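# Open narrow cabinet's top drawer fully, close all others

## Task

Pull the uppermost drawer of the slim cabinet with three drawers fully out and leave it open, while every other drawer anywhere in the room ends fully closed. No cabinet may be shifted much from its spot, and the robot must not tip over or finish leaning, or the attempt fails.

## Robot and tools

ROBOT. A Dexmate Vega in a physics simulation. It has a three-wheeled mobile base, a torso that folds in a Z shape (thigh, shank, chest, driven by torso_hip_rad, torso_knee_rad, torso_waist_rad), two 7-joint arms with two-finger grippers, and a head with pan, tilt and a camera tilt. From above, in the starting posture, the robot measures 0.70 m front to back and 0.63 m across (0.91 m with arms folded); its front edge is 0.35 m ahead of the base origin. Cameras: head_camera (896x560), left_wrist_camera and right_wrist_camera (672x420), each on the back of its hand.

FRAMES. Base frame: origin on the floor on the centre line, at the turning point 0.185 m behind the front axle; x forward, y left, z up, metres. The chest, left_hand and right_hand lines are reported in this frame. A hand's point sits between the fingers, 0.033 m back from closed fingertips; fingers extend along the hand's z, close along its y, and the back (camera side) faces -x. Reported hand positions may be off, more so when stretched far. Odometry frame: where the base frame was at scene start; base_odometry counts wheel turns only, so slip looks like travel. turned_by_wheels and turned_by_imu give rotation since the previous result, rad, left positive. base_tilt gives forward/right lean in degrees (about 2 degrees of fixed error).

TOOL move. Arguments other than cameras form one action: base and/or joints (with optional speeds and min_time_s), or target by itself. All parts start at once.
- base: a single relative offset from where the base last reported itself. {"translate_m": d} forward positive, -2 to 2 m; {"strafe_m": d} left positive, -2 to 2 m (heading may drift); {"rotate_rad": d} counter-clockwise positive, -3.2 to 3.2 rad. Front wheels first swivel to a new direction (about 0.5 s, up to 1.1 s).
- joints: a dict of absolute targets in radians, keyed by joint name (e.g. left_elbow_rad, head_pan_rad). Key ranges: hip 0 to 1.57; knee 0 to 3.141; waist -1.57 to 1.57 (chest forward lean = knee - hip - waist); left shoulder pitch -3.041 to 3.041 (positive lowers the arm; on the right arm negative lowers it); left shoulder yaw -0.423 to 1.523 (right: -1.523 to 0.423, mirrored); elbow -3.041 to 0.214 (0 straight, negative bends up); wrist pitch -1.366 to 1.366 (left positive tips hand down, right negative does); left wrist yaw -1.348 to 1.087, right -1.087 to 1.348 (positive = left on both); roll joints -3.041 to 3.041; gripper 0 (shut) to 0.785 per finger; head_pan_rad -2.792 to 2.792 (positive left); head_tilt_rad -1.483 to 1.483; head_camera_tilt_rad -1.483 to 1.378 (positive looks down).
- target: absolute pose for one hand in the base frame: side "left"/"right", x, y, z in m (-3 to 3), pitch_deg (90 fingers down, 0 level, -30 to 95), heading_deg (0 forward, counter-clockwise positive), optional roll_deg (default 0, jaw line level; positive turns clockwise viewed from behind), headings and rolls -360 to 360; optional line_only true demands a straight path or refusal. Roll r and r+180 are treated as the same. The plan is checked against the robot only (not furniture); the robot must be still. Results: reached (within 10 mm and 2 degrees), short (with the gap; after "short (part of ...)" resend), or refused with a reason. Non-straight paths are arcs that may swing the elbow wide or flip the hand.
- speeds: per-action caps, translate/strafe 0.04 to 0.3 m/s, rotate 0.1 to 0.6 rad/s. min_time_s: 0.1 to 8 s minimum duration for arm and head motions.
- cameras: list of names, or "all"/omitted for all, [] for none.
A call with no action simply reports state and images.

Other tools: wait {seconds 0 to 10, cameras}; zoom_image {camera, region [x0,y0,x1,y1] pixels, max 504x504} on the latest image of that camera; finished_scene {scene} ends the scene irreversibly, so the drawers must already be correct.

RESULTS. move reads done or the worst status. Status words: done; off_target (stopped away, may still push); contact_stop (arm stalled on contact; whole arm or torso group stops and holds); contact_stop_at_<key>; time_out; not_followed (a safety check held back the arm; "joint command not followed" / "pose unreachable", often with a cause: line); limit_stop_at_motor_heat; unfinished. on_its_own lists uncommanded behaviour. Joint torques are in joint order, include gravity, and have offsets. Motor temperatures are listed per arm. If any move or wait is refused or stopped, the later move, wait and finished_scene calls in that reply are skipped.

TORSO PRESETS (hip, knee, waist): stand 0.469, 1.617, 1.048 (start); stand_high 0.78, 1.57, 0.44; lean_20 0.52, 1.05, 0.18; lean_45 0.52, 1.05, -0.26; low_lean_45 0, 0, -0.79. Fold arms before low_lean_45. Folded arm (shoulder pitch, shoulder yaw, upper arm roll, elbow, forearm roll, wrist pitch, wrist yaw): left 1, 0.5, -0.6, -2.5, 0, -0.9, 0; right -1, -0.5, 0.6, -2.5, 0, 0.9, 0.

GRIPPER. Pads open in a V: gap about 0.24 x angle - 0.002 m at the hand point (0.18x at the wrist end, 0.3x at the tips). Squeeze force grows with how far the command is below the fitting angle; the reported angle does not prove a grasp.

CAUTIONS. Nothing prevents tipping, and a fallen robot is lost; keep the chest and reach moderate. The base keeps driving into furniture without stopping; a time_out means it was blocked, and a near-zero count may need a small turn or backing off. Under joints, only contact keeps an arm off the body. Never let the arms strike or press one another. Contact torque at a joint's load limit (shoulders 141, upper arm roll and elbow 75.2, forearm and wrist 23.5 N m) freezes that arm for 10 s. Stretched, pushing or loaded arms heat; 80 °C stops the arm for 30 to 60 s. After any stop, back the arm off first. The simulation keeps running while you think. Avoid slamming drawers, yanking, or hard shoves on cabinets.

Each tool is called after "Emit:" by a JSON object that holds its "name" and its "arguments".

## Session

Emit:
{"name": "move", "arguments": {"joints": {"head_camera_tilt_rad":0.3}, "cameras": ["head_camera"]}}

Emit:
{"name": "move", "arguments": {"joints": {"head_pan_rad":-1.3,"head_camera_tilt_rad":0.3}, "cameras": ["head_camera"]}}

Emit:
{"name": "move", "arguments": {"joints": {"head_pan_rad":-2.6,"head_camera_tilt_rad":0.4}, "cameras": ["head_camera"]}}

Emit:
{"name": "move", "arguments": {"joints": {"head_pan_rad":2.3,"head_camera_tilt_rad":0.4}, "cameras": ["head_camera"]}}

Emit:
{"name": "move", "arguments": {"joints": {"head_pan_rad":1.2,"head_camera_tilt_rad":0.3}, "cameras": ["head_camera"]}}

Scene clock: 0.83 s.
Joint torques (N m): left_arm=[5.3 0.38 -0.93 -3.85 0.27 -2.2 -0.34] | right_arm=[-4.28 -1.82 0.04 -2.71 0.05 2.17 -0.03]
Motor temperatures (°C): left_arm=[31 31 31 26 40 35 41] | right_arm=[29 27 32 31 36 36 33]
move: done
base_odometry: x=+0.000 y=+0.000 heading=+0.000
turned_by_wheels: +0.000
turned_by_imu: +0.000
base_tilt: forward=+0.0 right=+0.8
joint_positions: torso_hip_rad=+0.469 torso_knee_rad=+1.617 torso_waist_rad=+1.048 left_shoulder_pitch_rad=+2.199 left_shoulder_yaw_rad=+0.008 left_upper_arm_roll_rad=-0.009 left_elbow_rad=-1.083 left_forearm_roll_rad=+0.016 left_wrist_pitch_rad=-0.484 left_wrist_yaw_rad=+0.004 left_gripper_rad=+0.005 right_shoulder_pitch_rad=-2.209 right_shoulder_yaw_rad=+0.017 right_upper_arm_roll_rad=-0.013 right_elbow_rad=-1.119 right_forearm_roll_rad=-0.015 right_wrist_pitch_rad=+0.484 right_wrist_yaw_rad=-0.019 right_gripper_rad=+0.005 head_pan_rad=+0.000 head_tilt_rad=+0.000 head_camera_tilt_rad=+0.300
joint_status: all done
chest: x=-0.0111 y=+0.0000 z=+1.4155 quat_wxyz=(+0.999, +0.000, +0.050, +0.000) (m; base frame)
left_hand: x=+0.1862 y=+0.2374 z=+0.5952 quat_wxyz=(+0.407, +0.009, +0.913, +0.007) pitch_deg=+41.9 heading_deg=+0.4 roll_deg=+1.6 back=up (m; base frame)
right_hand: x=+0.1977 y=-0.2171 z=+0.6067 quat_wxyz=(+0.419, +0.002, +0.908, +0.001) pitch_deg=+40.4 heading_deg=+0.0 roll_deg=+0.2 back=up (m; base frame)
pictures: head_camera

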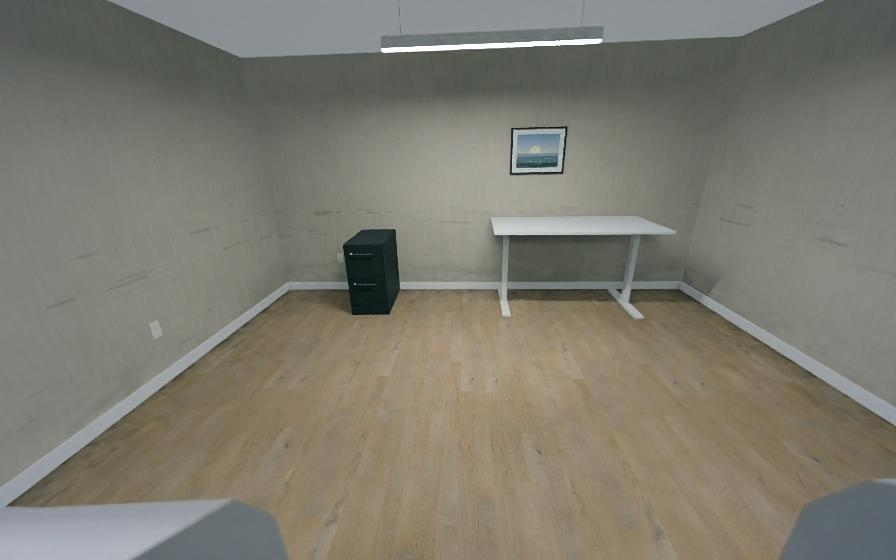

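Scene clock: 2.37 s.
Joint torques (N m): left_arm=[5.2 -1.29 -0.09 -2.36 0.34 -2.07 0.25] | right_arm=[-4.7 -0.31 0.27 -3.08 0.04 2.61 -0.05]
move: done
base_odometry: x=+0.000 y=+0.000 heading=+0.000
turned_by_wheels: +0.000
turned_by_imu: +0.000
base_tilt: forward=+0.0 right=+0.7
joint_positions: torso_hip_rad=+0.469 torso_knee_rad=+1.617 torso_waist_rad=+1.048 left_shoulder_pitch_rad=+2.199 left_shoulder_yaw_rad=+0.008 left_upper_arm_roll_rad=-0.009 left_elbow_rad=-1.083 left_forearm_roll_rad=+0.016 left_wrist_pitch_rad=-0.484 left_wrist_yaw_rad=+0.004 left_gripper_rad=+0.005 right_shoulder_pitch_rad=-2.209 right_shoulder_yaw_rad=+0.017 right_upper_arm_roll_rad=-0.013 right_elbow_rad=-1.119 right_forearm_roll_rad=-0.015 right_wrist_pitch_rad=+0.484 right_wrist_yaw_rad=-0.019 right_gripper_rad=+0.005 head_pan_rad=-1.300 head_tilt_rad=+0.000 head_camera_tilt_rad=+0.300
joint_status: all done
chest: x=-0.0111 y=+0.0000 z=+1.4155 quat_wxyz=(+0.999, +0.000, +0.050, +0.000) (m; base frame)
left_hand: x=+0.1862 y=+0.2374 z=+0.5952 quat_wxyz=(+0.407, +0.009, +0.913, +0.007) pitch_deg=+41.9 heading_deg=+0.4 roll_deg=+1.6 back=up (m; base frame)
right_hand: x=+0.1977 y=-0.2171 z=+0.6067 quat_wxyz=(+0.419, +0.002, +0.908, +0.001) pitch_deg=+40.4 heading_deg=+0.0 roll_deg=+0.2 back=up (m; base frame)
pictures: head_camera

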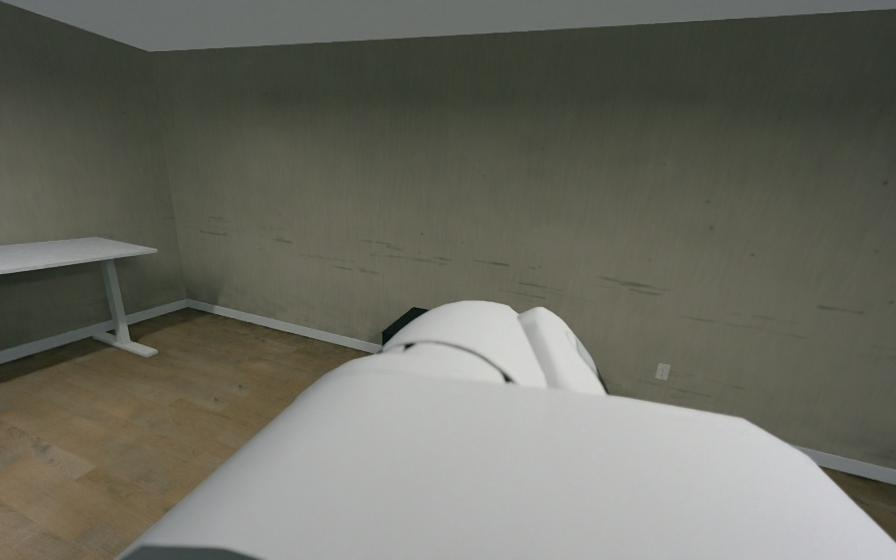

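Scene clock: 3.90 s.
Joint torques (N m): left_arm=[5.85 0.2 -1.39 -2.87 0.1 -2.41 -0.08] | right_arm=[-5.06 -1.02 -0.19 -1.66 0.17 2.12 -0.15]
move: done
base_odometry: x=+0.000 y=+0.000 heading=+0.000
turned_by_wheels: +0.000
turned_by_imu: +0.000
base_tilt: forward=+0.1 right=+0.8
joint_positions: torso_hip_rad=+0.469 torso_knee_rad=+1.617 torso_waist_rad=+1.048 left_shoulder_pitch_rad=+2.199 left_shoulder_yaw_rad=+0.008 left_upper_arm_roll_rad=-0.009 left_elbow_rad=-1.083 left_forearm_roll_rad=+0.016 left_wrist_pitch_rad=-0.484 left_wrist_yaw_rad=+0.004 left_gripper_rad=+0.005 right_shoulder_pitch_rad=-2.209 right_shoulder_yaw_rad=+0.017 right_upper_arm_roll_rad=-0.013 right_elbow_rad=-1.119 right_forearm_roll_rad=-0.015 right_wrist_pitch_rad=+0.484 right_wrist_yaw_rad=-0.019 right_gripper_rad=+0.005 head_pan_rad=-2.600 head_tilt_rad=+0.000 head_camera_tilt_rad=+0.400
joint_status: all done
chest: x=-0.0111 y=+0.0000 z=+1.4155 quat_wxyz=(+0.999, +0.000, +0.050, +0.000) (m; base frame)
left_hand: x=+0.1862 y=+0.2374 z=+0.5952 quat_wxyz=(+0.407, +0.009, +0.913, +0.007) pitch_deg=+41.9 heading_deg=+0.4 roll_deg=+1.6 back=up (m; base frame)
right_hand: x=+0.1977 y=-0.2171 z=+0.6067 quat_wxyz=(+0.419, +0.002, +0.908, +0.001) pitch_deg=+40.4 heading_deg=+0.0 roll_deg=+0.2 back=up (m; base frame)
pictures: head_camera

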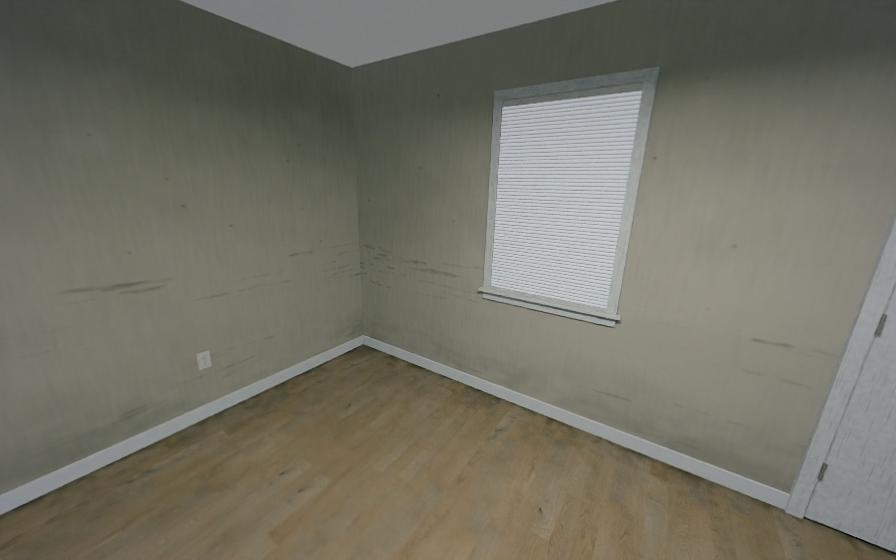

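Scene clock: 7.83 s.
Joint torques (N m): left_arm=[5.04 1.34 -1.39 -2.84 -0.03 -2.71 0.18] | right_arm=[-4.18 -0.38 0.51 -2.11 0.1 2.65 0.03]
move: done
base_odometry: x=+0.000 y=+0.000 heading=+0.000
turned_by_wheels: +0.000
turned_by_imu: +0.000
base_tilt: forward=+0.1 right=+0.8
joint_positions: torso_hip_rad=+0.469 torso_knee_rad=+1.617 torso_waist_rad=+1.048 left_shoulder_pitch_rad=+2.199 left_shoulder_yaw_rad=+0.008 left_upper_arm_roll_rad=-0.009 left_elbow_rad=-1.083 left_forearm_roll_rad=+0.016 left_wrist_pitch_rad=-0.484 left_wrist_yaw_rad=+0.004 left_gripper_rad=+0.005 right_shoulder_pitch_rad=-2.209 right_shoulder_yaw_rad=+0.017 right_upper_arm_roll_rad=-0.013 right_elbow_rad=-1.119 right_forearm_roll_rad=-0.015 right_wrist_pitch_rad=+0.484 right_wrist_yaw_rad=-0.019 right_gripper_rad=+0.005 head_pan_rad=+2.300 head_tilt_rad=+0.000 head_camera_tilt_rad=+0.400
joint_status: all done
chest: x=-0.0111 y=+0.0000 z=+1.4155 quat_wxyz=(+0.999, +0.000, +0.050, +0.000) (m; base frame)
left_hand: x=+0.1862 y=+0.2374 z=+0.5952 quat_wxyz=(+0.407, +0.009, +0.913, +0.007) pitch_deg=+41.9 heading_deg=+0.4 roll_deg=+1.6 back=up (m; base frame)
right_hand: x=+0.1977 y=-0.2171 z=+0.6067 quat_wxyz=(+0.419, +0.002, +0.908, +0.001) pitch_deg=+40.4 heading_deg=+0.0 roll_deg=+0.2 back=up (m; base frame)
pictures: head_camera

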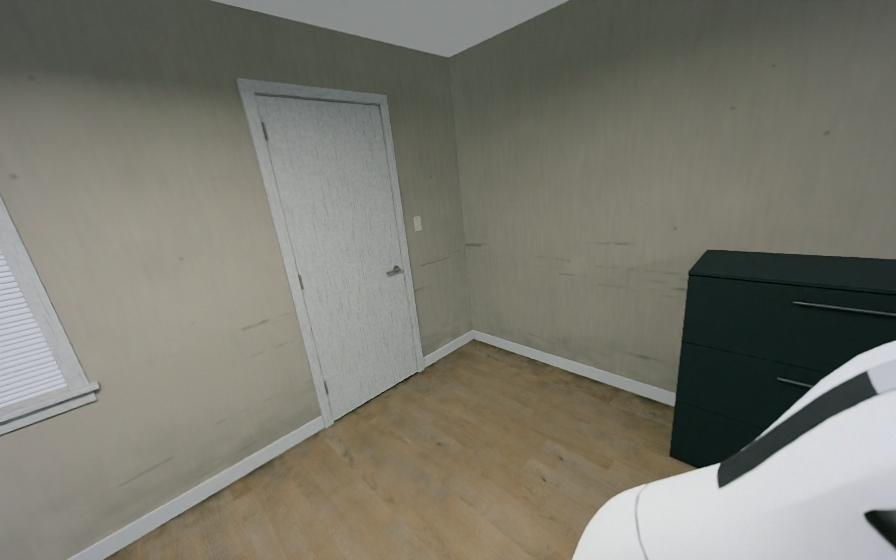

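Scene clock: 9.23 s.
Joint torques (N m): left_arm=[4.48 -1.21 -1.07 -2.22 0.05 -1.56 -0.2] | right_arm=[-4.09 -0.47 0.54 -2.26 -0.07 2.73 -0.14]
move: done
base_odometry: x=+0.000 y=+0.000 heading=+0.000
turned_by_wheels: +0.000
turned_by_imu: +0.000
base_tilt: forward=+0.1 right=+0.8
joint_positions: torso_hip_rad=+0.469 torso_knee_rad=+1.617 torso_waist_rad=+1.048 left_shoulder_pitch_rad=+2.199 left_shoulder_yaw_rad=+0.008 left_upper_arm_roll_rad=-0.009 left_elbow_rad=-1.083 left_forearm_roll_rad=+0.016 left_wrist_pitch_rad=-0.484 left_wrist_yaw_rad=+0.004 left_gripper_rad=+0.005 right_shoulder_pitch_rad=-2.209 right_shoulder_yaw_rad=+0.017 right_upper_arm_roll_rad=-0.013 right_elbow_rad=-1.119 right_forearm_roll_rad=-0.015 right_wrist_pitch_rad=+0.484 right_wrist_yaw_rad=-0.019 right_gripper_rad=+0.005 head_pan_rad=+1.200 head_tilt_rad=+0.000 head_camera_tilt_rad=+0.300
joint_status: all done
chest: x=-0.0111 y=+0.0000 z=+1.4155 quat_wxyz=(+0.999, +0.000, +0.050, +0.000) (m; base frame)
left_hand: x=+0.1862 y=+0.2374 z=+0.5952 quat_wxyz=(+0.407, +0.009, +0.913, +0.007) pitch_deg=+41.9 heading_deg=+0.4 roll_deg=+1.6 back=up (m; base frame)
right_hand: x=+0.1977 y=-0.2171 z=+0.6067 quat_wxyz=(+0.419, +0.002, +0.908, +0.001) pitch_deg=+40.4 heading_deg=+0.0 roll_deg=+0.2 back=up (m; base frame)
pictures: head_camera

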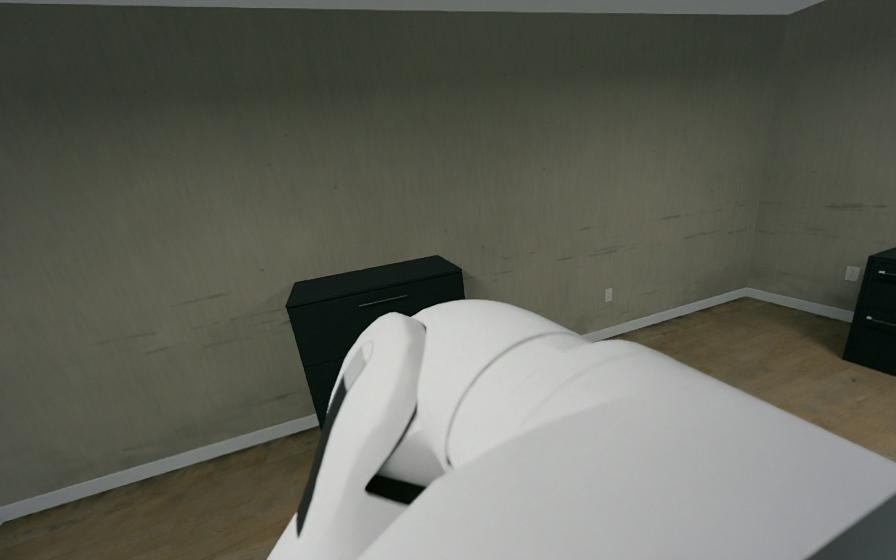

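Emit:
{"name": "move", "arguments": {"base": {"rotate_rad":-1.57}, "joints": {"right_elbow_rad":-2.0,"left_elbow_rad":-2.0,"left_shoulder_pitch_rad":2.1,"right_shoulder_pitch_rad":-2.1,"head_pan_rad":0,"head_camera_tilt_rad":0.5}, "cameras": []}}

Emit:
{"name": "move", "arguments": {"joints": {"torso_hip_rad":0.1,"torso_knee_rad":0.55,"torso_waist_rad":0.15,"left_gripper_rad":0.1}, "cameras": ["head_camera"]}}

Emit:
{"name": "zoom_image", "arguments": {"camera": "head_camera", "region": [250, 80, 650, 380]}}

Scene clock: 14.00 s.
Joint torques (N m): left_arm=[-8.69 -1.62 -1.92 -7.36 -0.07 -2.53 -0.02] | right_arm=[14.41 -0.34 0.13 -9.13 0.15 2.65 -0.01]
move: done
base_odometry: x=+0.002 y=+0.001 heading=-1.574
turned_by_wheels: -1.574
turned_by_imu: -1.566
base_tilt: forward=+0.0 right=+0.7
base_status: done
joint_positions: torso_hip_rad=+0.469 torso_knee_rad=+1.617 torso_waist_rad=+1.048 left_shoulder_pitch_rad=+2.101 left_shoulder_yaw_rad=+0.008 left_upper_arm_roll_rad=-0.009 left_elbow_rad=-1.996 left_forearm_roll_rad=+0.016 left_wrist_pitch_rad=-0.484 left_wrist_yaw_rad=+0.004 left_gripper_rad=+0.005 right_shoulder_pitch_rad=-2.101 right_shoulder_yaw_rad=+0.017 right_upper_arm_roll_rad=-0.013 right_elbow_rad=-1.997 right_forearm_roll_rad=-0.015 right_wrist_pitch_rad=+0.484 right_wrist_yaw_rad=-0.019 right_gripper_rad=+0.005 head_pan_rad=+0.000 head_tilt_rad=+0.000 head_camera_tilt_rad=+0.500
joint_status: all done
chest: x=-0.0111 y=+0.0000 z=+1.4155 quat_wxyz=(+0.999, +0.000, +0.050, +0.000) (m; base frame)
left_hand: x=+0.5036 y=+0.2319 z=+1.1413 quat_wxyz=(+0.799, +0.010, +0.602, +0.009) pitch_deg=-16.0 heading_deg=-0.2 roll_deg=+1.6 back=up (m; base frame)
right_hand: x=+0.5035 y=-0.2278 z=+1.1420 quat_wxyz=(+0.799, +0.009, +0.601, -0.002) pitch_deg=-16.0 heading_deg=-1.0 roll_deg=+0.7 back=up (m; base frame)
pictures: none

Scene clock: 19.23 s.
Joint torques (N m): left_arm=[-4.45 0.43 -0.68 -7.48 0.2 -2.32 0.15] | right_arm=[9.83 -1.66 0.26 -7.87 -0.01 3.05 -0.21]
move: done
base_odometry: x=+0.002 y=+0.001 heading=-1.575
turned_by_wheels: +0.000
turned_by_imu: +0.000
base_tilt: forward=+0.0 right=+0.7
joint_positions: torso_hip_rad=+0.100 torso_knee_rad=+0.550 torso_waist_rad=+0.150 left_shoulder_pitch_rad=+2.100 left_shoulder_yaw_rad=+0.008 left_upper_arm_roll_rad=-0.009 left_elbow_rad=-2.000 left_forearm_roll_rad=+0.016 left_wrist_pitch_rad=-0.484 left_wrist_yaw_rad=+0.004 left_gripper_rad=+0.100 right_shoulder_pitch_rad=-2.100 right_shoulder_yaw_rad=+0.017 right_upper_arm_roll_rad=-0.013 right_elbow_rad=-2.000 right_forearm_roll_rad=-0.015 right_wrist_pitch_rad=+0.484 right_wrist_yaw_rad=-0.019 right_gripper_rad=+0.005 head_pan_rad=+0.000 head_tilt_rad=+0.000 head_camera_tilt_rad=+0.500
joint_status: all done
chest: x=-0.0982 y=+0.0000 z=+1.1320 quat_wxyz=(+0.989, +0.000, +0.149, +0.000) (m; base frame)
left_hand: x=+0.3525 y=+0.2319 z=+0.7639 quat_wxyz=(+0.736, +0.010, +0.677, +0.008) pitch_deg=-4.8 heading_deg=-0.2 roll_deg=+1.5 back=up (m; base frame)
right_hand: x=+0.3524 y=-0.2279 z=+0.7638 quat_wxyz=(+0.736, +0.009, +0.677, -0.003) pitch_deg=-4.8 heading_deg=-1.0 roll_deg=+0.5 back=up (m; base frame)
pictures: head_camera

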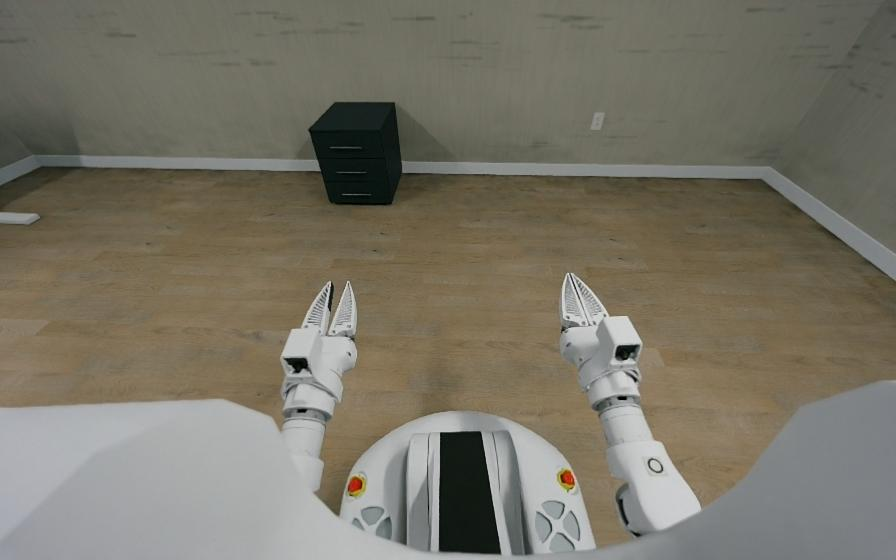

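Scaled by 1.260 from the camera's 896x560 image, which has a finer 960x600 frame.

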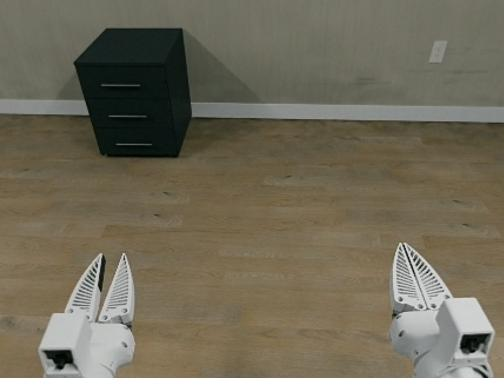

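Emit:
{"name": "move", "arguments": {"base": {"rotate_rad":-0.04}, "cameras": []}}

Emit:
{"name": "move", "arguments": {"base": {"strafe_m":0.49}, "cameras": []}}

Emit:
{"name": "move", "arguments": {"base": {"translate_m":0.9}, "joints": {"left_shoulder_pitch_rad":1.063,"left_shoulder_yaw_rad":0.34,"left_upper_arm_roll_rad":0.432,"left_elbow_rad":-1.618,"left_forearm_roll_rad":1.219,"left_wrist_pitch_rad":0.423,"left_wrist_yaw_rad":-1.291}, "cameras": ["head_camera","left_wrist_camera"]}}

Emit:
{"name": "zoom_image", "arguments": {"camera": "head_camera", "region": [300, 130, 500, 330]}}

Scene clock: 20.70 s.
Joint torques (N m): left_arm=[-4.66 1.37 -1.16 -7.5 -0.12 -2.56 0.13] | right_arm=[8.78 -0.08 0.47 -7.52 0.19 3.13 -0.04]
move: done
base_odometry: x=+0.002 y=+0.001 heading=-1.614
turned_by_wheels: -0.040
turned_by_imu: -0.039
base_tilt: forward=+0.0 right=+0.7
base_status: done
joint_positions: torso_hip_rad=+0.100 torso_knee_rad=+0.550 torso_waist_rad=+0.150 left_shoulder_pitch_rad=+2.100 left_shoulder_yaw_rad=+0.008 left_upper_arm_roll_rad=-0.009 left_elbow_rad=-2.000 left_forearm_roll_rad=+0.016 left_wrist_pitch_rad=-0.484 left_wrist_yaw_rad=+0.004 left_gripper_rad=+0.100 right_shoulder_pitch_rad=-2.100 right_shoulder_yaw_rad=+0.017 right_upper_arm_roll_rad=-0.013 right_elbow_rad=-2.000 right_forearm_roll_rad=-0.015 right_wrist_pitch_rad=+0.484 right_wrist_yaw_rad=-0.019 right_gripper_rad=+0.005 head_pan_rad=+0.000 head_tilt_rad=+0.000 head_camera_tilt_rad=+0.500
chest: x=-0.0982 y=+0.0000 z=+1.1320 quat_wxyz=(+0.989, +0.000, +0.149, +0.000) (m; base frame)
left_hand: x=+0.3525 y=+0.2319 z=+0.7639 quat_wxyz=(+0.736, +0.010, +0.677, +0.008) pitch_deg=-4.8 heading_deg=-0.2 roll_deg=+1.5 back=up (m; base frame)
right_hand: x=+0.3524 y=-0.2279 z=+0.7638 quat_wxyz=(+0.736, +0.009, +0.677, -0.003) pitch_deg=-4.8 heading_deg=-1.0 roll_deg=+0.5 back=up (m; base frame)
pictures: none

Scene clock: 24.30 s.
Joint torques (N m): left_arm=[-4.57 0.36 -0.76 -6.81 -0.1 -3.11 -0.05] | right_arm=[9.1 -1.3 0.44 -7.79 0.09 1.85 -0.21]
move: done
base_odometry: x=+0.490 y=-0.017 heading=-1.603
turned_by_wheels: +0.012
turned_by_imu: +0.005
base_tilt: forward=+0.0 right=+0.7
base_status: done
joint_positions: torso_hip_rad=+0.100 torso_knee_rad=+0.550 torso_waist_rad=+0.150 left_shoulder_pitch_rad=+2.100 left_shoulder_yaw_rad=+0.008 left_upper_arm_roll_rad=-0.009 left_elbow_rad=-2.000 left_forearm_roll_rad=+0.016 left_wrist_pitch_rad=-0.484 left_wrist_yaw_rad=+0.004 left_gripper_rad=+0.100 right_shoulder_pitch_rad=-2.100 right_shoulder_yaw_rad=+0.017 right_upper_arm_roll_rad=-0.013 right_elbow_rad=-2.000 right_forearm_roll_rad=-0.015 right_wrist_pitch_rad=+0.484 right_wrist_yaw_rad=-0.019 right_gripper_rad=+0.005 head_pan_rad=+0.000 head_tilt_rad=+0.000 head_camera_tilt_rad=+0.500
chest: x=-0.0982 y=+0.0000 z=+1.1320 quat_wxyz=(+0.989, +0.000, +0.149, +0.000) (m; base frame)
left_hand: x=+0.3525 y=+0.2319 z=+0.7638 quat_wxyz=(+0.736, +0.010, +0.677, +0.008) pitch_deg=-4.8 heading_deg=-0.2 roll_deg=+1.5 back=up (m; base frame)
right_hand: x=+0.3524 y=-0.2279 z=+0.7638 quat_wxyz=(+0.736, +0.009, +0.677, -0.003) pitch_deg=-4.8 heading_deg=-1.0 roll_deg=+0.5 back=up (m; base frame)
pictures: none

Scene clock: 29.90 s.
Joint torques (N m): left_arm=[-25.69 3.8 -3.57 -6.86 1.15 0.88 0.01] | right_arm=[8.03 -1.14 0.15 -8.31 0.19 2.7 0.01]
move: done
base_odometry: x=+0.461 y=-0.917 heading=-1.603
turned_by_wheels: -0.001
turned_by_imu: -0.003
base_tilt: forward=+0.0 right=+0.7
base_status: done
joint_positions: torso_hip_rad=+0.100 torso_knee_rad=+0.550 torso_waist_rad=+0.150 left_shoulder_pitch_rad=+1.067 left_shoulder_yaw_rad=+0.339 left_upper_arm_roll_rad=+0.430 left_elbow_rad=-1.619 left_forearm_roll_rad=+1.215 left_wrist_pitch_rad=+0.420 left_wrist_yaw_rad=-1.287 left_gripper_rad=+0.100 right_shoulder_pitch_rad=-2.100 right_shoulder_yaw_rad=+0.017 right_upper_arm_roll_rad=-0.013 right_elbow_rad=-2.000 right_forearm_roll_rad=-0.015 right_wrist_pitch_rad=+0.484 right_wrist_yaw_rad=-0.019 right_gripper_rad=+0.005 head_pan_rad=+0.000 head_tilt_rad=+0.000 head_camera_tilt_rad=+0.500
joint_status: all done
chest: x=-0.0981 y=+0.0000 z=+1.1320 quat_wxyz=(+0.989, +0.000, +0.150, +0.000) (m; base frame)
left_hand: x=+0.4692 y=+0.1980 z=+0.5140 quat_wxyz=(+0.137, +0.694, +0.694, +0.133) pitch_deg=+68.0 heading_deg=-0.9 roll_deg=+89.2 (m; base frame)
right_hand: x=+0.3524 y=-0.2279 z=+0.7638 quat_wxyz=(+0.736, +0.009, +0.677, -0.003) pitch_deg=-4.8 heading_deg=-1.0 roll_deg=+0.5 back=up (m; base frame)
pictures: head_camera, left_wrist_camera

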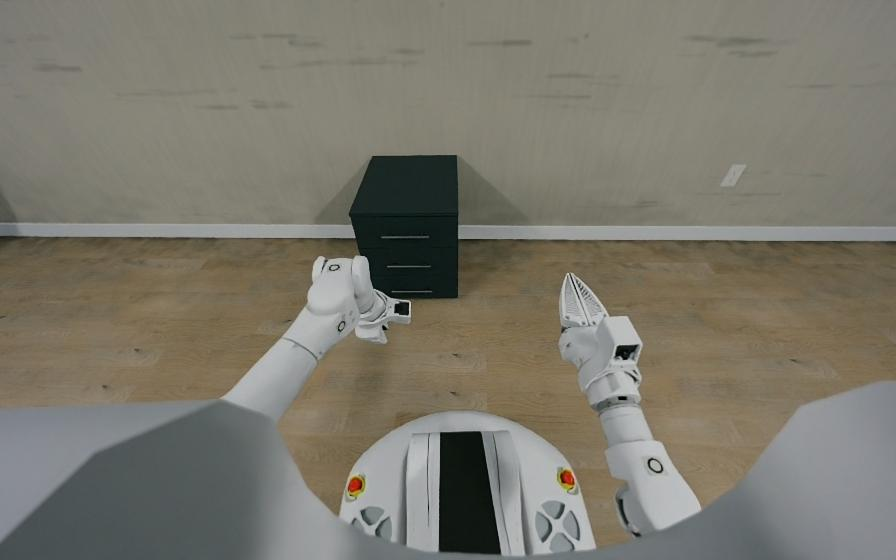

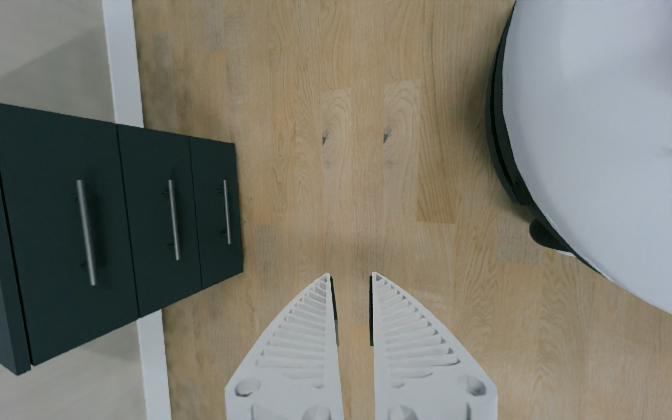

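Scaled by 2.520 from the camera's 896x560 image, which has a finer 960x600 frame.

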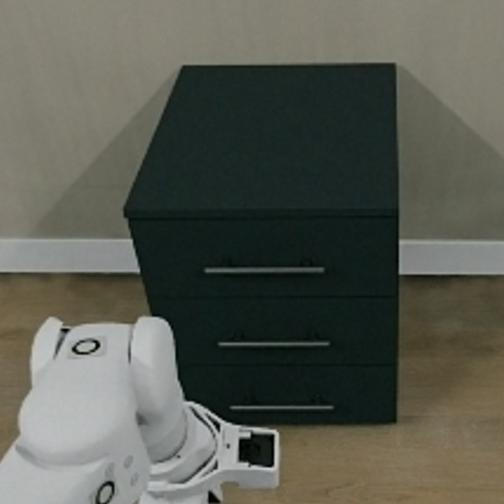

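Emit:
{"name": "move", "arguments": {"base": {"translate_m":0.46}, "speeds": {"translate_m":0.2}, "cameras": ["head_camera","left_wrist_camera"]}}

Emit:
{"name": "move", "arguments": {"target": {"side":"left","x":0.51,"y":0.187,"z":0.478,"pitch_deg":68,"heading_deg":0,"roll_deg":-90}, "cameras": ["left_wrist_camera"]}}

Emit:
{"name": "zoom_image", "arguments": {"camera": "left_wrist_camera", "region": [240, 170, 440, 370]}}

Scene clock: 34.03 s.
Joint torques (N m): left_arm=[-23.14 2.85 -3.33 -6.89 0.56 0.2 0.31] | right_arm=[7.55 -0.75 0.06 -8.38 0.2 3.04 -0.03]
move: done
base_odometry: x=+0.446 y=-1.376 heading=-1.604
turned_by_wheels: -0.001
turned_by_imu: -0.002
base_tilt: forward=+0.1 right=+0.8
base_status: done
joint_positions: torso_hip_rad=+0.100 torso_knee_rad=+0.550 torso_waist_rad=+0.150 left_shoulder_pitch_rad=+1.063 left_shoulder_yaw_rad=+0.340 left_upper_arm_roll_rad=+0.432 left_elbow_rad=-1.618 left_forearm_roll_rad=+1.219 left_wrist_pitch_rad=+0.423 left_wrist_yaw_rad=-1.291 left_gripper_rad=+0.100 right_shoulder_pitch_rad=-2.100 right_shoulder_yaw_rad=+0.017 right_upper_arm_roll_rad=-0.013 right_elbow_rad=-2.000 right_forearm_roll_rad=-0.015 right_wrist_pitch_rad=+0.484 right_wrist_yaw_rad=-0.019 right_gripper_rad=+0.005 head_pan_rad=+0.000 head_tilt_rad=+0.000 head_camera_tilt_rad=+0.500
chest: x=-0.0981 y=+0.0000 z=+1.1320 quat_wxyz=(+0.989, +0.000, +0.150, +0.000) (m; base frame)
left_hand: x=+0.4698 y=+0.2003 z=+0.5147 quat_wxyz=(+0.135, +0.694, +0.694, +0.135) pitch_deg=+68.1 heading_deg=+0.0 roll_deg=+90.0 (m; base frame)
right_hand: x=+0.3524 y=-0.2279 z=+0.7638 quat_wxyz=(+0.736, +0.009, +0.677, -0.003) pitch_deg=-4.8 heading_deg=-1.0 roll_deg=+0.5 back=up (m; base frame)
pictures: head_camera, left_wrist_camera

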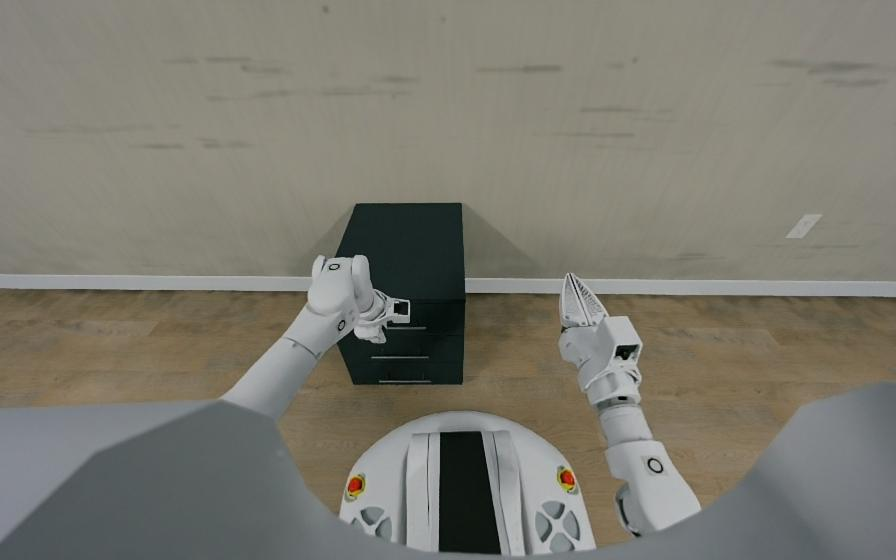

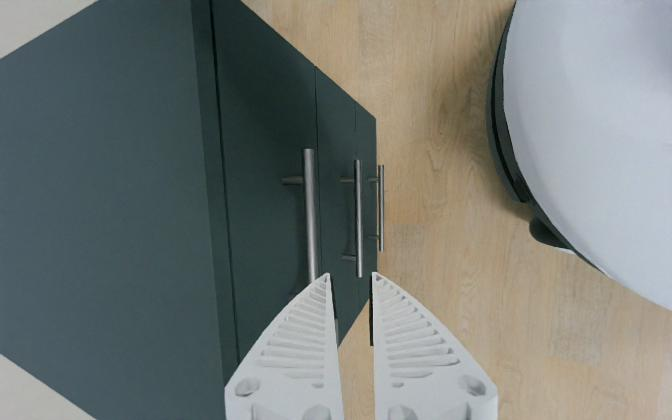

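Scene clock: 36.60 s.
Joint torques (N m): left_arm=[-27.62 -4.5 -2.09 -6.83 0.42 -0.41 0.68] | right_arm=[8.03 0.84 -0.02 -8.12 0.17 2.84 0.02]
move: done
base_odometry: x=+0.446 y=-1.376 heading=-1.604
turned_by_wheels: +0.000
turned_by_imu: +0.000
base_tilt: forward=+0.1 right=+0.8
joint_positions: torso_hip_rad=+0.100 torso_knee_rad=+0.550 torso_waist_rad=+0.150 left_shoulder_pitch_rad=+0.930 left_shoulder_yaw_rad=+0.247 left_upper_arm_roll_rad=+0.470 left_elbow_rad=-1.309 left_forearm_roll_rad=+1.187 left_wrist_pitch_rad=+0.370 left_wrist_yaw_rad=-1.134 left_gripper_rad=+0.100 right_shoulder_pitch_rad=-2.100 right_shoulder_yaw_rad=+0.017 right_upper_arm_roll_rad=-0.013 right_elbow_rad=-2.000 right_forearm_roll_rad=-0.015 right_wrist_pitch_rad=+0.484 right_wrist_yaw_rad=-0.019 right_gripper_rad=+0.005 head_pan_rad=+0.000 head_tilt_rad=+0.000 head_camera_tilt_rad=+0.500
chest: x=-0.0981 y=+0.0000 z=+1.1320 quat_wxyz=(+0.989, +0.000, +0.150, +0.000) (m; base frame)
left_hand: x=+0.5094 y=+0.1874 z=+0.4782 quat_wxyz=(+0.135, +0.694, +0.694, +0.135) pitch_deg=+68.0 heading_deg=+0.0 roll_deg=-90.0 (m; base frame)
left_hand_status: reached (straight line, planned for 1.3 s): 1 mm and 0.0 deg off.
right_hand: x=+0.3524 y=-0.2279 z=+0.7638 quat_wxyz=(+0.736, +0.009, +0.677, -0.003) pitch_deg=-4.8 heading_deg=-1.0 roll_deg=+0.5 back=up (m; base frame)
pictures: left_wrist_camera

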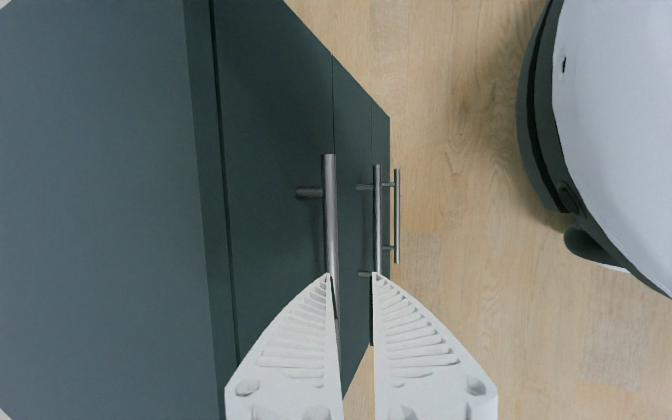

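Scaled by 2.520 from the camera's 672x420 image, which has a finer 960x600 frame.

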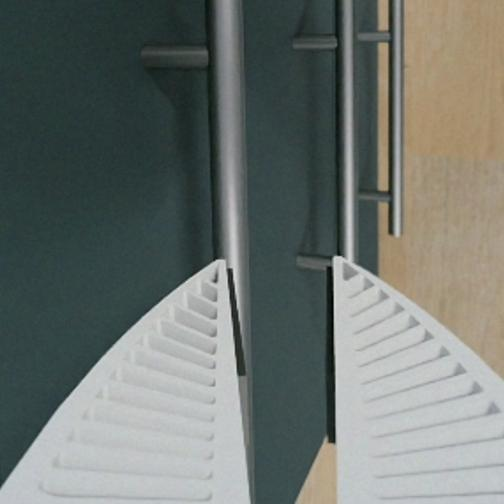

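Emit:
{"name": "move", "arguments": {"target": {"side":"left","x":0.532,"y":0.165,"z":0.452,"pitch_deg":68,"heading_deg":0,"roll_deg":-90}, "cameras": ["left_wrist_camera"]}}

Emit:
{"name": "zoom_image", "arguments": {"camera": "left_wrist_camera", "region": [240, 170, 440, 370]}}

Scene clock: 39.60 s.
Joint torques (N m): left_arm=[-28.9 -4.73 -1.5 -6.36 0.29 -0.05 0.7] | right_arm=[8.85 -1.82 -0.1 -7.72 0.06 2.5 0]
move: done
base_odometry: x=+0.446 y=-1.376 heading=-1.604
turned_by_wheels: +0.000
turned_by_imu: +0.000
base_tilt: forward=+0.0 right=+0.8
joint_positions: torso_hip_rad=+0.100 torso_knee_rad=+0.550 torso_waist_rad=+0.150 left_shoulder_pitch_rad=+0.821 left_shoulder_yaw_rad=+0.148 left_upper_arm_roll_rad=+0.502 left_elbow_rad=-1.045 left_forearm_roll_rad=+1.171 left_wrist_pitch_rad=+0.345 left_wrist_yaw_rad=-1.002 left_gripper_rad=+0.100 right_shoulder_pitch_rad=-2.100 right_shoulder_yaw_rad=+0.017 right_upper_arm_roll_rad=-0.013 right_elbow_rad=-2.000 right_forearm_roll_rad=-0.015 right_wrist_pitch_rad=+0.484 right_wrist_yaw_rad=-0.019 right_gripper_rad=+0.005 head_pan_rad=+0.000 head_tilt_rad=+0.000 head_camera_tilt_rad=+0.500
chest: x=-0.0981 y=+0.0000 z=+1.1320 quat_wxyz=(+0.989, +0.000, +0.150, +0.000) (m; base frame)
left_hand: x=+0.5315 y=+0.1655 z=+0.4522 quat_wxyz=(+0.135, +0.694, +0.694, +0.135) pitch_deg=+68.0 heading_deg=+0.0 roll_deg=-90.0 (m; base frame)
left_hand_status: reached (straight line, planned for 1.2 s): 1 mm and 0.0 deg off.
right_hand: x=+0.3524 y=-0.2279 z=+0.7638 quat_wxyz=(+0.736, +0.009, +0.677, -0.003) pitch_deg=-4.8 heading_deg=-1.0 roll_deg=+0.5 back=up (m; base frame)
pictures: left_wrist_camera

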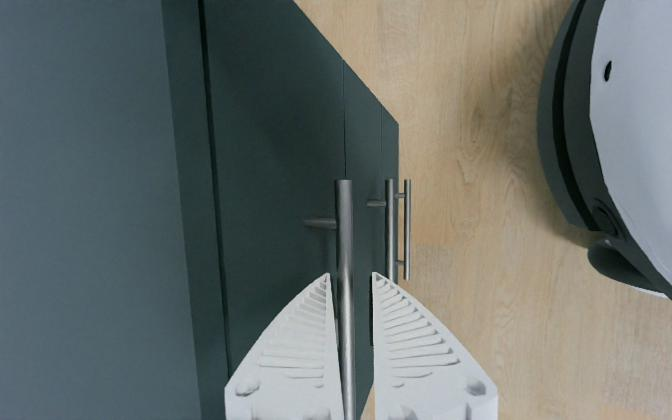

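Scaled by 2.520 from the camera's 672x420 image, which has a finer 960x600 frame.

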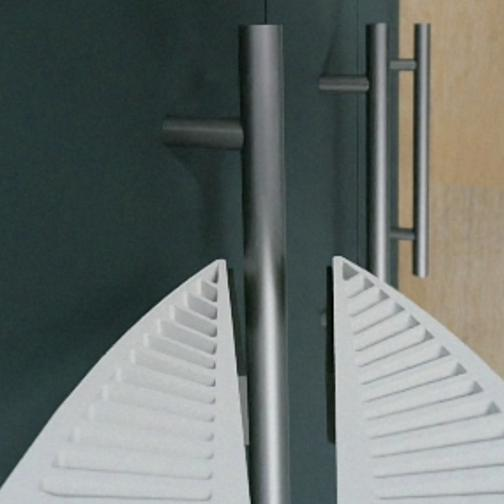

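Emit:
{"name": "move", "arguments": {"joints": {"left_gripper_rad":0.13}, "cameras": []}}

Emit:
{"name": "move", "arguments": {"target": {"side":"left","x":0.544,"y":0.165,"z":0.426,"pitch_deg":68,"heading_deg":0,"roll_deg":-90}, "cameras": ["left_wrist_camera"]}}

Emit:
{"name": "zoom_image", "arguments": {"camera": "left_wrist_camera", "region": [240, 170, 440, 370]}}

Scene clock: 40.37 s.
Joint torques (N m): left_arm=[-29.34 -2.68 -2.08 -6.11 0.34 -0.25 0.91] | right_arm=[8.79 -0.66 -0.09 -8.67 0.06 2.89 0]
move: done
base_odometry: x=+0.446 y=-1.376 heading=-1.604
turned_by_wheels: +0.000
turned_by_imu: +0.000
base_tilt: forward=+0.0 right=+0.8
joint_positions: torso_hip_rad=+0.100 torso_knee_rad=+0.550 torso_waist_rad=+0.150 left_shoulder_pitch_rad=+0.819 left_shoulder_yaw_rad=+0.147 left_upper_arm_roll_rad=+0.502 left_elbow_rad=-1.041 left_forearm_roll_rad=+1.170 left_wrist_pitch_rad=+0.344 left_wrist_yaw_rad=-1.001 left_gripper_rad=+0.130 right_shoulder_pitch_rad=-2.100 right_shoulder_yaw_rad=+0.017 right_upper_arm_roll_rad=-0.013 right_elbow_rad=-2.000 right_forearm_roll_rad=-0.015 right_wrist_pitch_rad=+0.484 right_wrist_yaw_rad=-0.019 right_gripper_rad=+0.005 head_pan_rad=+0.000 head_tilt_rad=+0.000 head_camera_tilt_rad=+0.500
joint_status: all done
chest: x=-0.0981 y=+0.0000 z=+1.1320 quat_wxyz=(+0.989, +0.000, +0.150, +0.000) (m; base frame)
left_hand: x=+0.5317 y=+0.1652 z=+0.4519 quat_wxyz=(+0.135, +0.694, +0.694, +0.135) pitch_deg=+68.0 heading_deg=+0.0 roll_deg=-90.0 (m; base frame)
right_hand: x=+0.3524 y=-0.2279 z=+0.7638 quat_wxyz=(+0.736, +0.009, +0.677, -0.003) pitch_deg=-4.8 heading_deg=-1.0 roll_deg=+0.5 back=up (m; base frame)
pictures: none

Scene clock: 42.77 s.
Joint torques (N m): left_arm=[-29.01 -3.53 -0.72 -4.62 0.56 0.3 1.8] | right_arm=[8.04 -1.61 0.75 -9.23 0.16 2.73 -0.05]
move: done
base_odometry: x=+0.446 y=-1.376 heading=-1.604
turned_by_wheels: +0.000
turned_by_imu: +0.000
base_tilt: forward=+0.0 right=+0.8
joint_positions: torso_hip_rad=+0.100 torso_knee_rad=+0.550 torso_waist_rad=+0.150 left_shoulder_pitch_rad=+0.722 left_shoulder_yaw_rad=+0.085 left_upper_arm_roll_rad=+0.506 left_elbow_rad=-0.776 left_forearm_roll_rad=+1.136 left_wrist_pitch_rad=+0.282 left_wrist_yaw_rad=-0.856 left_gripper_rad=+0.130 right_shoulder_pitch_rad=-2.100 right_shoulder_yaw_rad=+0.017 right_upper_arm_roll_rad=-0.013 right_elbow_rad=-2.000 right_forearm_roll_rad=-0.015 right_wrist_pitch_rad=+0.484 right_wrist_yaw_rad=-0.019 right_gripper_rad=+0.005 head_pan_rad=+0.000 head_tilt_rad=+0.000 head_camera_tilt_rad=+0.500
chest: x=-0.0982 y=+0.0000 z=+1.1320 quat_wxyz=(+0.989, +0.000, +0.149, +0.000) (m; base frame)
left_hand: x=+0.5436 y=+0.1652 z=+0.4262 quat_wxyz=(+0.135, +0.694, +0.694, +0.135) pitch_deg=+68.0 heading_deg=+0.0 roll_deg=-90.0 (m; base frame)
left_hand_status: reached (straight line, planned for 1.2 s): 1 mm and 0.0 deg off.
right_hand: x=+0.3524 y=-0.2279 z=+0.7638 quat_wxyz=(+0.736, +0.009, +0.677, -0.003) pitch_deg=-4.8 heading_deg=-1.0 roll_deg=+0.5 back=up (m; base frame)
pictures: left_wrist_camera

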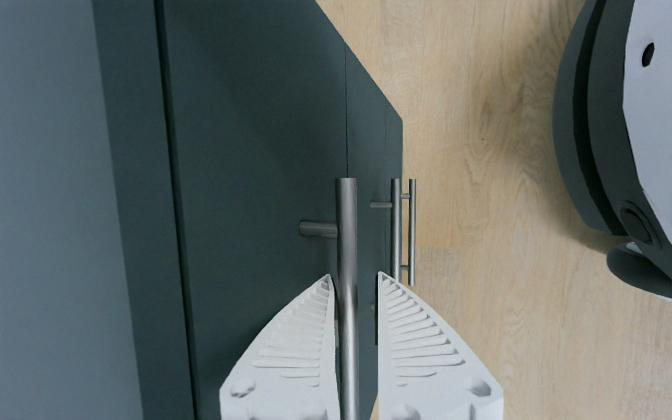

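Scaled by 2.520 from the camera's 672x420 image, which has a finer 960x600 frame.

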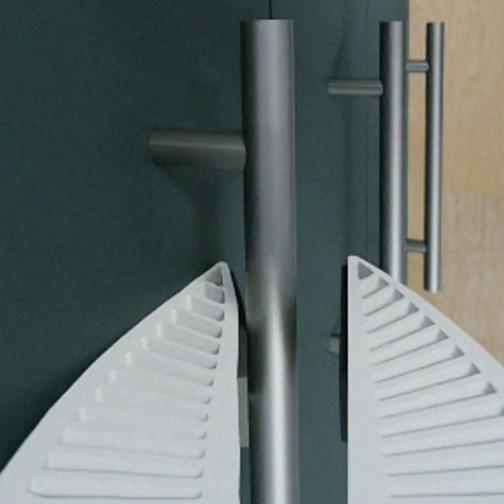

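Emit:
{"name": "move", "arguments": {"target": {"side":"left","x":0.553,"y":0.165,"z":0.413,"pitch_deg":68,"heading_deg":0,"roll_deg":-90}, "cameras": []}}

Emit:
{"name": "move", "arguments": {"joints": {"left_gripper_rad":0.0}, "cameras": ["left_wrist_camera"]}}

Emit:
{"name": "zoom_image", "arguments": {"camera": "left_wrist_camera", "region": [240, 170, 440, 370]}}

Scene clock: 45.60 s.
Joint torques (N m): left_arm=[-14.06 1.5 1.62 -0.8 0.23 0.03 3.32] | right_arm=[8.77 -0.56 -0.18 -7.74 0.09 2.59 -0.21]
move: done
base_odometry: x=+0.446 y=-1.376 heading=-1.604
turned_by_wheels: +0.000
turned_by_imu: +0.001
base_tilt: forward=+0.0 right=+0.8
joint_positions: torso_hip_rad=+0.100 torso_knee_rad=+0.550 torso_waist_rad=+0.151 left_shoulder_pitch_rad=+0.583 left_shoulder_yaw_rad=+0.008 left_upper_arm_roll_rad=+0.510 left_elbow_rad=-0.449 left_forearm_roll_rad=+1.101 left_wrist_pitch_rad=+0.206 left_wrist_yaw_rad=-0.701 left_gripper_rad=+0.130 right_shoulder_pitch_rad=-2.100 right_shoulder_yaw_rad=+0.017 right_upper_arm_roll_rad=-0.013 right_elbow_rad=-2.000 right_forearm_roll_rad=-0.015 right_wrist_pitch_rad=+0.484 right_wrist_yaw_rad=-0.019 right_gripper_rad=+0.005 head_pan_rad=+0.000 head_tilt_rad=+0.000 head_camera_tilt_rad=+0.500
chest: x=-0.0991 y=+0.0000 z=+1.1320 quat_wxyz=(+0.989, +0.000, +0.149, +0.000) (m; base frame)
left_hand: x=+0.5531 y=+0.1648 z=+0.4144 quat_wxyz=(+0.135, +0.694, +0.694, +0.135) pitch_deg=+67.9 heading_deg=-0.1 roll_deg=+89.9 (m; base frame)
left_hand_status: reached (straight line, planned for 1.4 s): 1 mm and 0.1 deg off.
right_hand: x=+0.3520 y=-0.2279 z=+0.7645 quat_wxyz=(+0.737, +0.009, +0.676, -0.003) pitch_deg=-4.9 heading_deg=-1.0 roll_deg=+0.5 back=up (m; base frame)
pictures: none

Scene clock: 46.20 s.
Joint torques (N m): left_arm=[-25.89 -1.92 1.24 -3.37 0.46 -0.1 2.12] | right_arm=[8.32 -2.08 0.1 -8.35 0.1 3.28 0.02]
move: done
base_odometry: x=+0.446 y=-1.376 heading=-1.604
turned_by_wheels: +0.000
turned_by_imu: +0.000
base_tilt: forward=+0.0 right=+0.8
joint_positions: torso_hip_rad=+0.100 torso_knee_rad=+0.550 torso_waist_rad=+0.150 left_shoulder_pitch_rad=+0.582 left_shoulder_yaw_rad=+0.007 left_upper_arm_roll_rad=+0.510 left_elbow_rad=-0.445 left_forearm_roll_rad=+1.101 left_wrist_pitch_rad=+0.205 left_wrist_yaw_rad=-0.699 left_gripper_rad=+0.000 right_shoulder_pitch_rad=-2.100 right_shoulder_yaw_rad=+0.017 right_upper_arm_roll_rad=-0.013 right_elbow_rad=-2.000 right_forearm_roll_rad=-0.015 right_wrist_pitch_rad=+0.484 right_wrist_yaw_rad=-0.019 right_gripper_rad=+0.005 head_pan_rad=+0.000 head_tilt_rad=+0.000 head_camera_tilt_rad=+0.500
joint_status: all done
chest: x=-0.0987 y=+0.0000 z=+1.1320 quat_wxyz=(+0.989, +0.000, +0.149, +0.000) (m; base frame)
left_hand: x=+0.5528 y=+0.1650 z=+0.4135 quat_wxyz=(+0.135, +0.694, +0.694, +0.135) pitch_deg=+68.0 heading_deg=+0.0 roll_deg=+90.0 (m; base frame)
right_hand: x=+0.3522 y=-0.2279 z=+0.7642 quat_wxyz=(+0.736, +0.009, +0.677, -0.003) pitch_deg=-4.8 heading_deg=-1.0 roll_deg=+0.5 back=up (m; base frame)
pictures: left_wrist_camera

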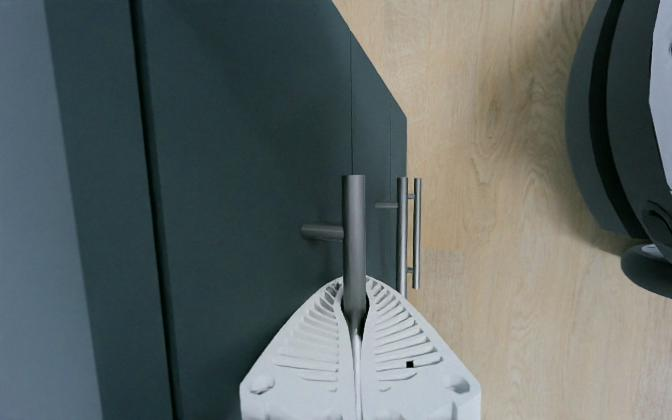

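Scaled by 2.520 from the camera's 672x420 image, which has a finer 960x600 frame.

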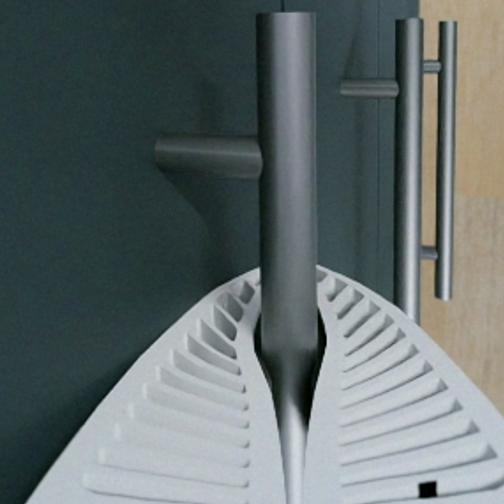

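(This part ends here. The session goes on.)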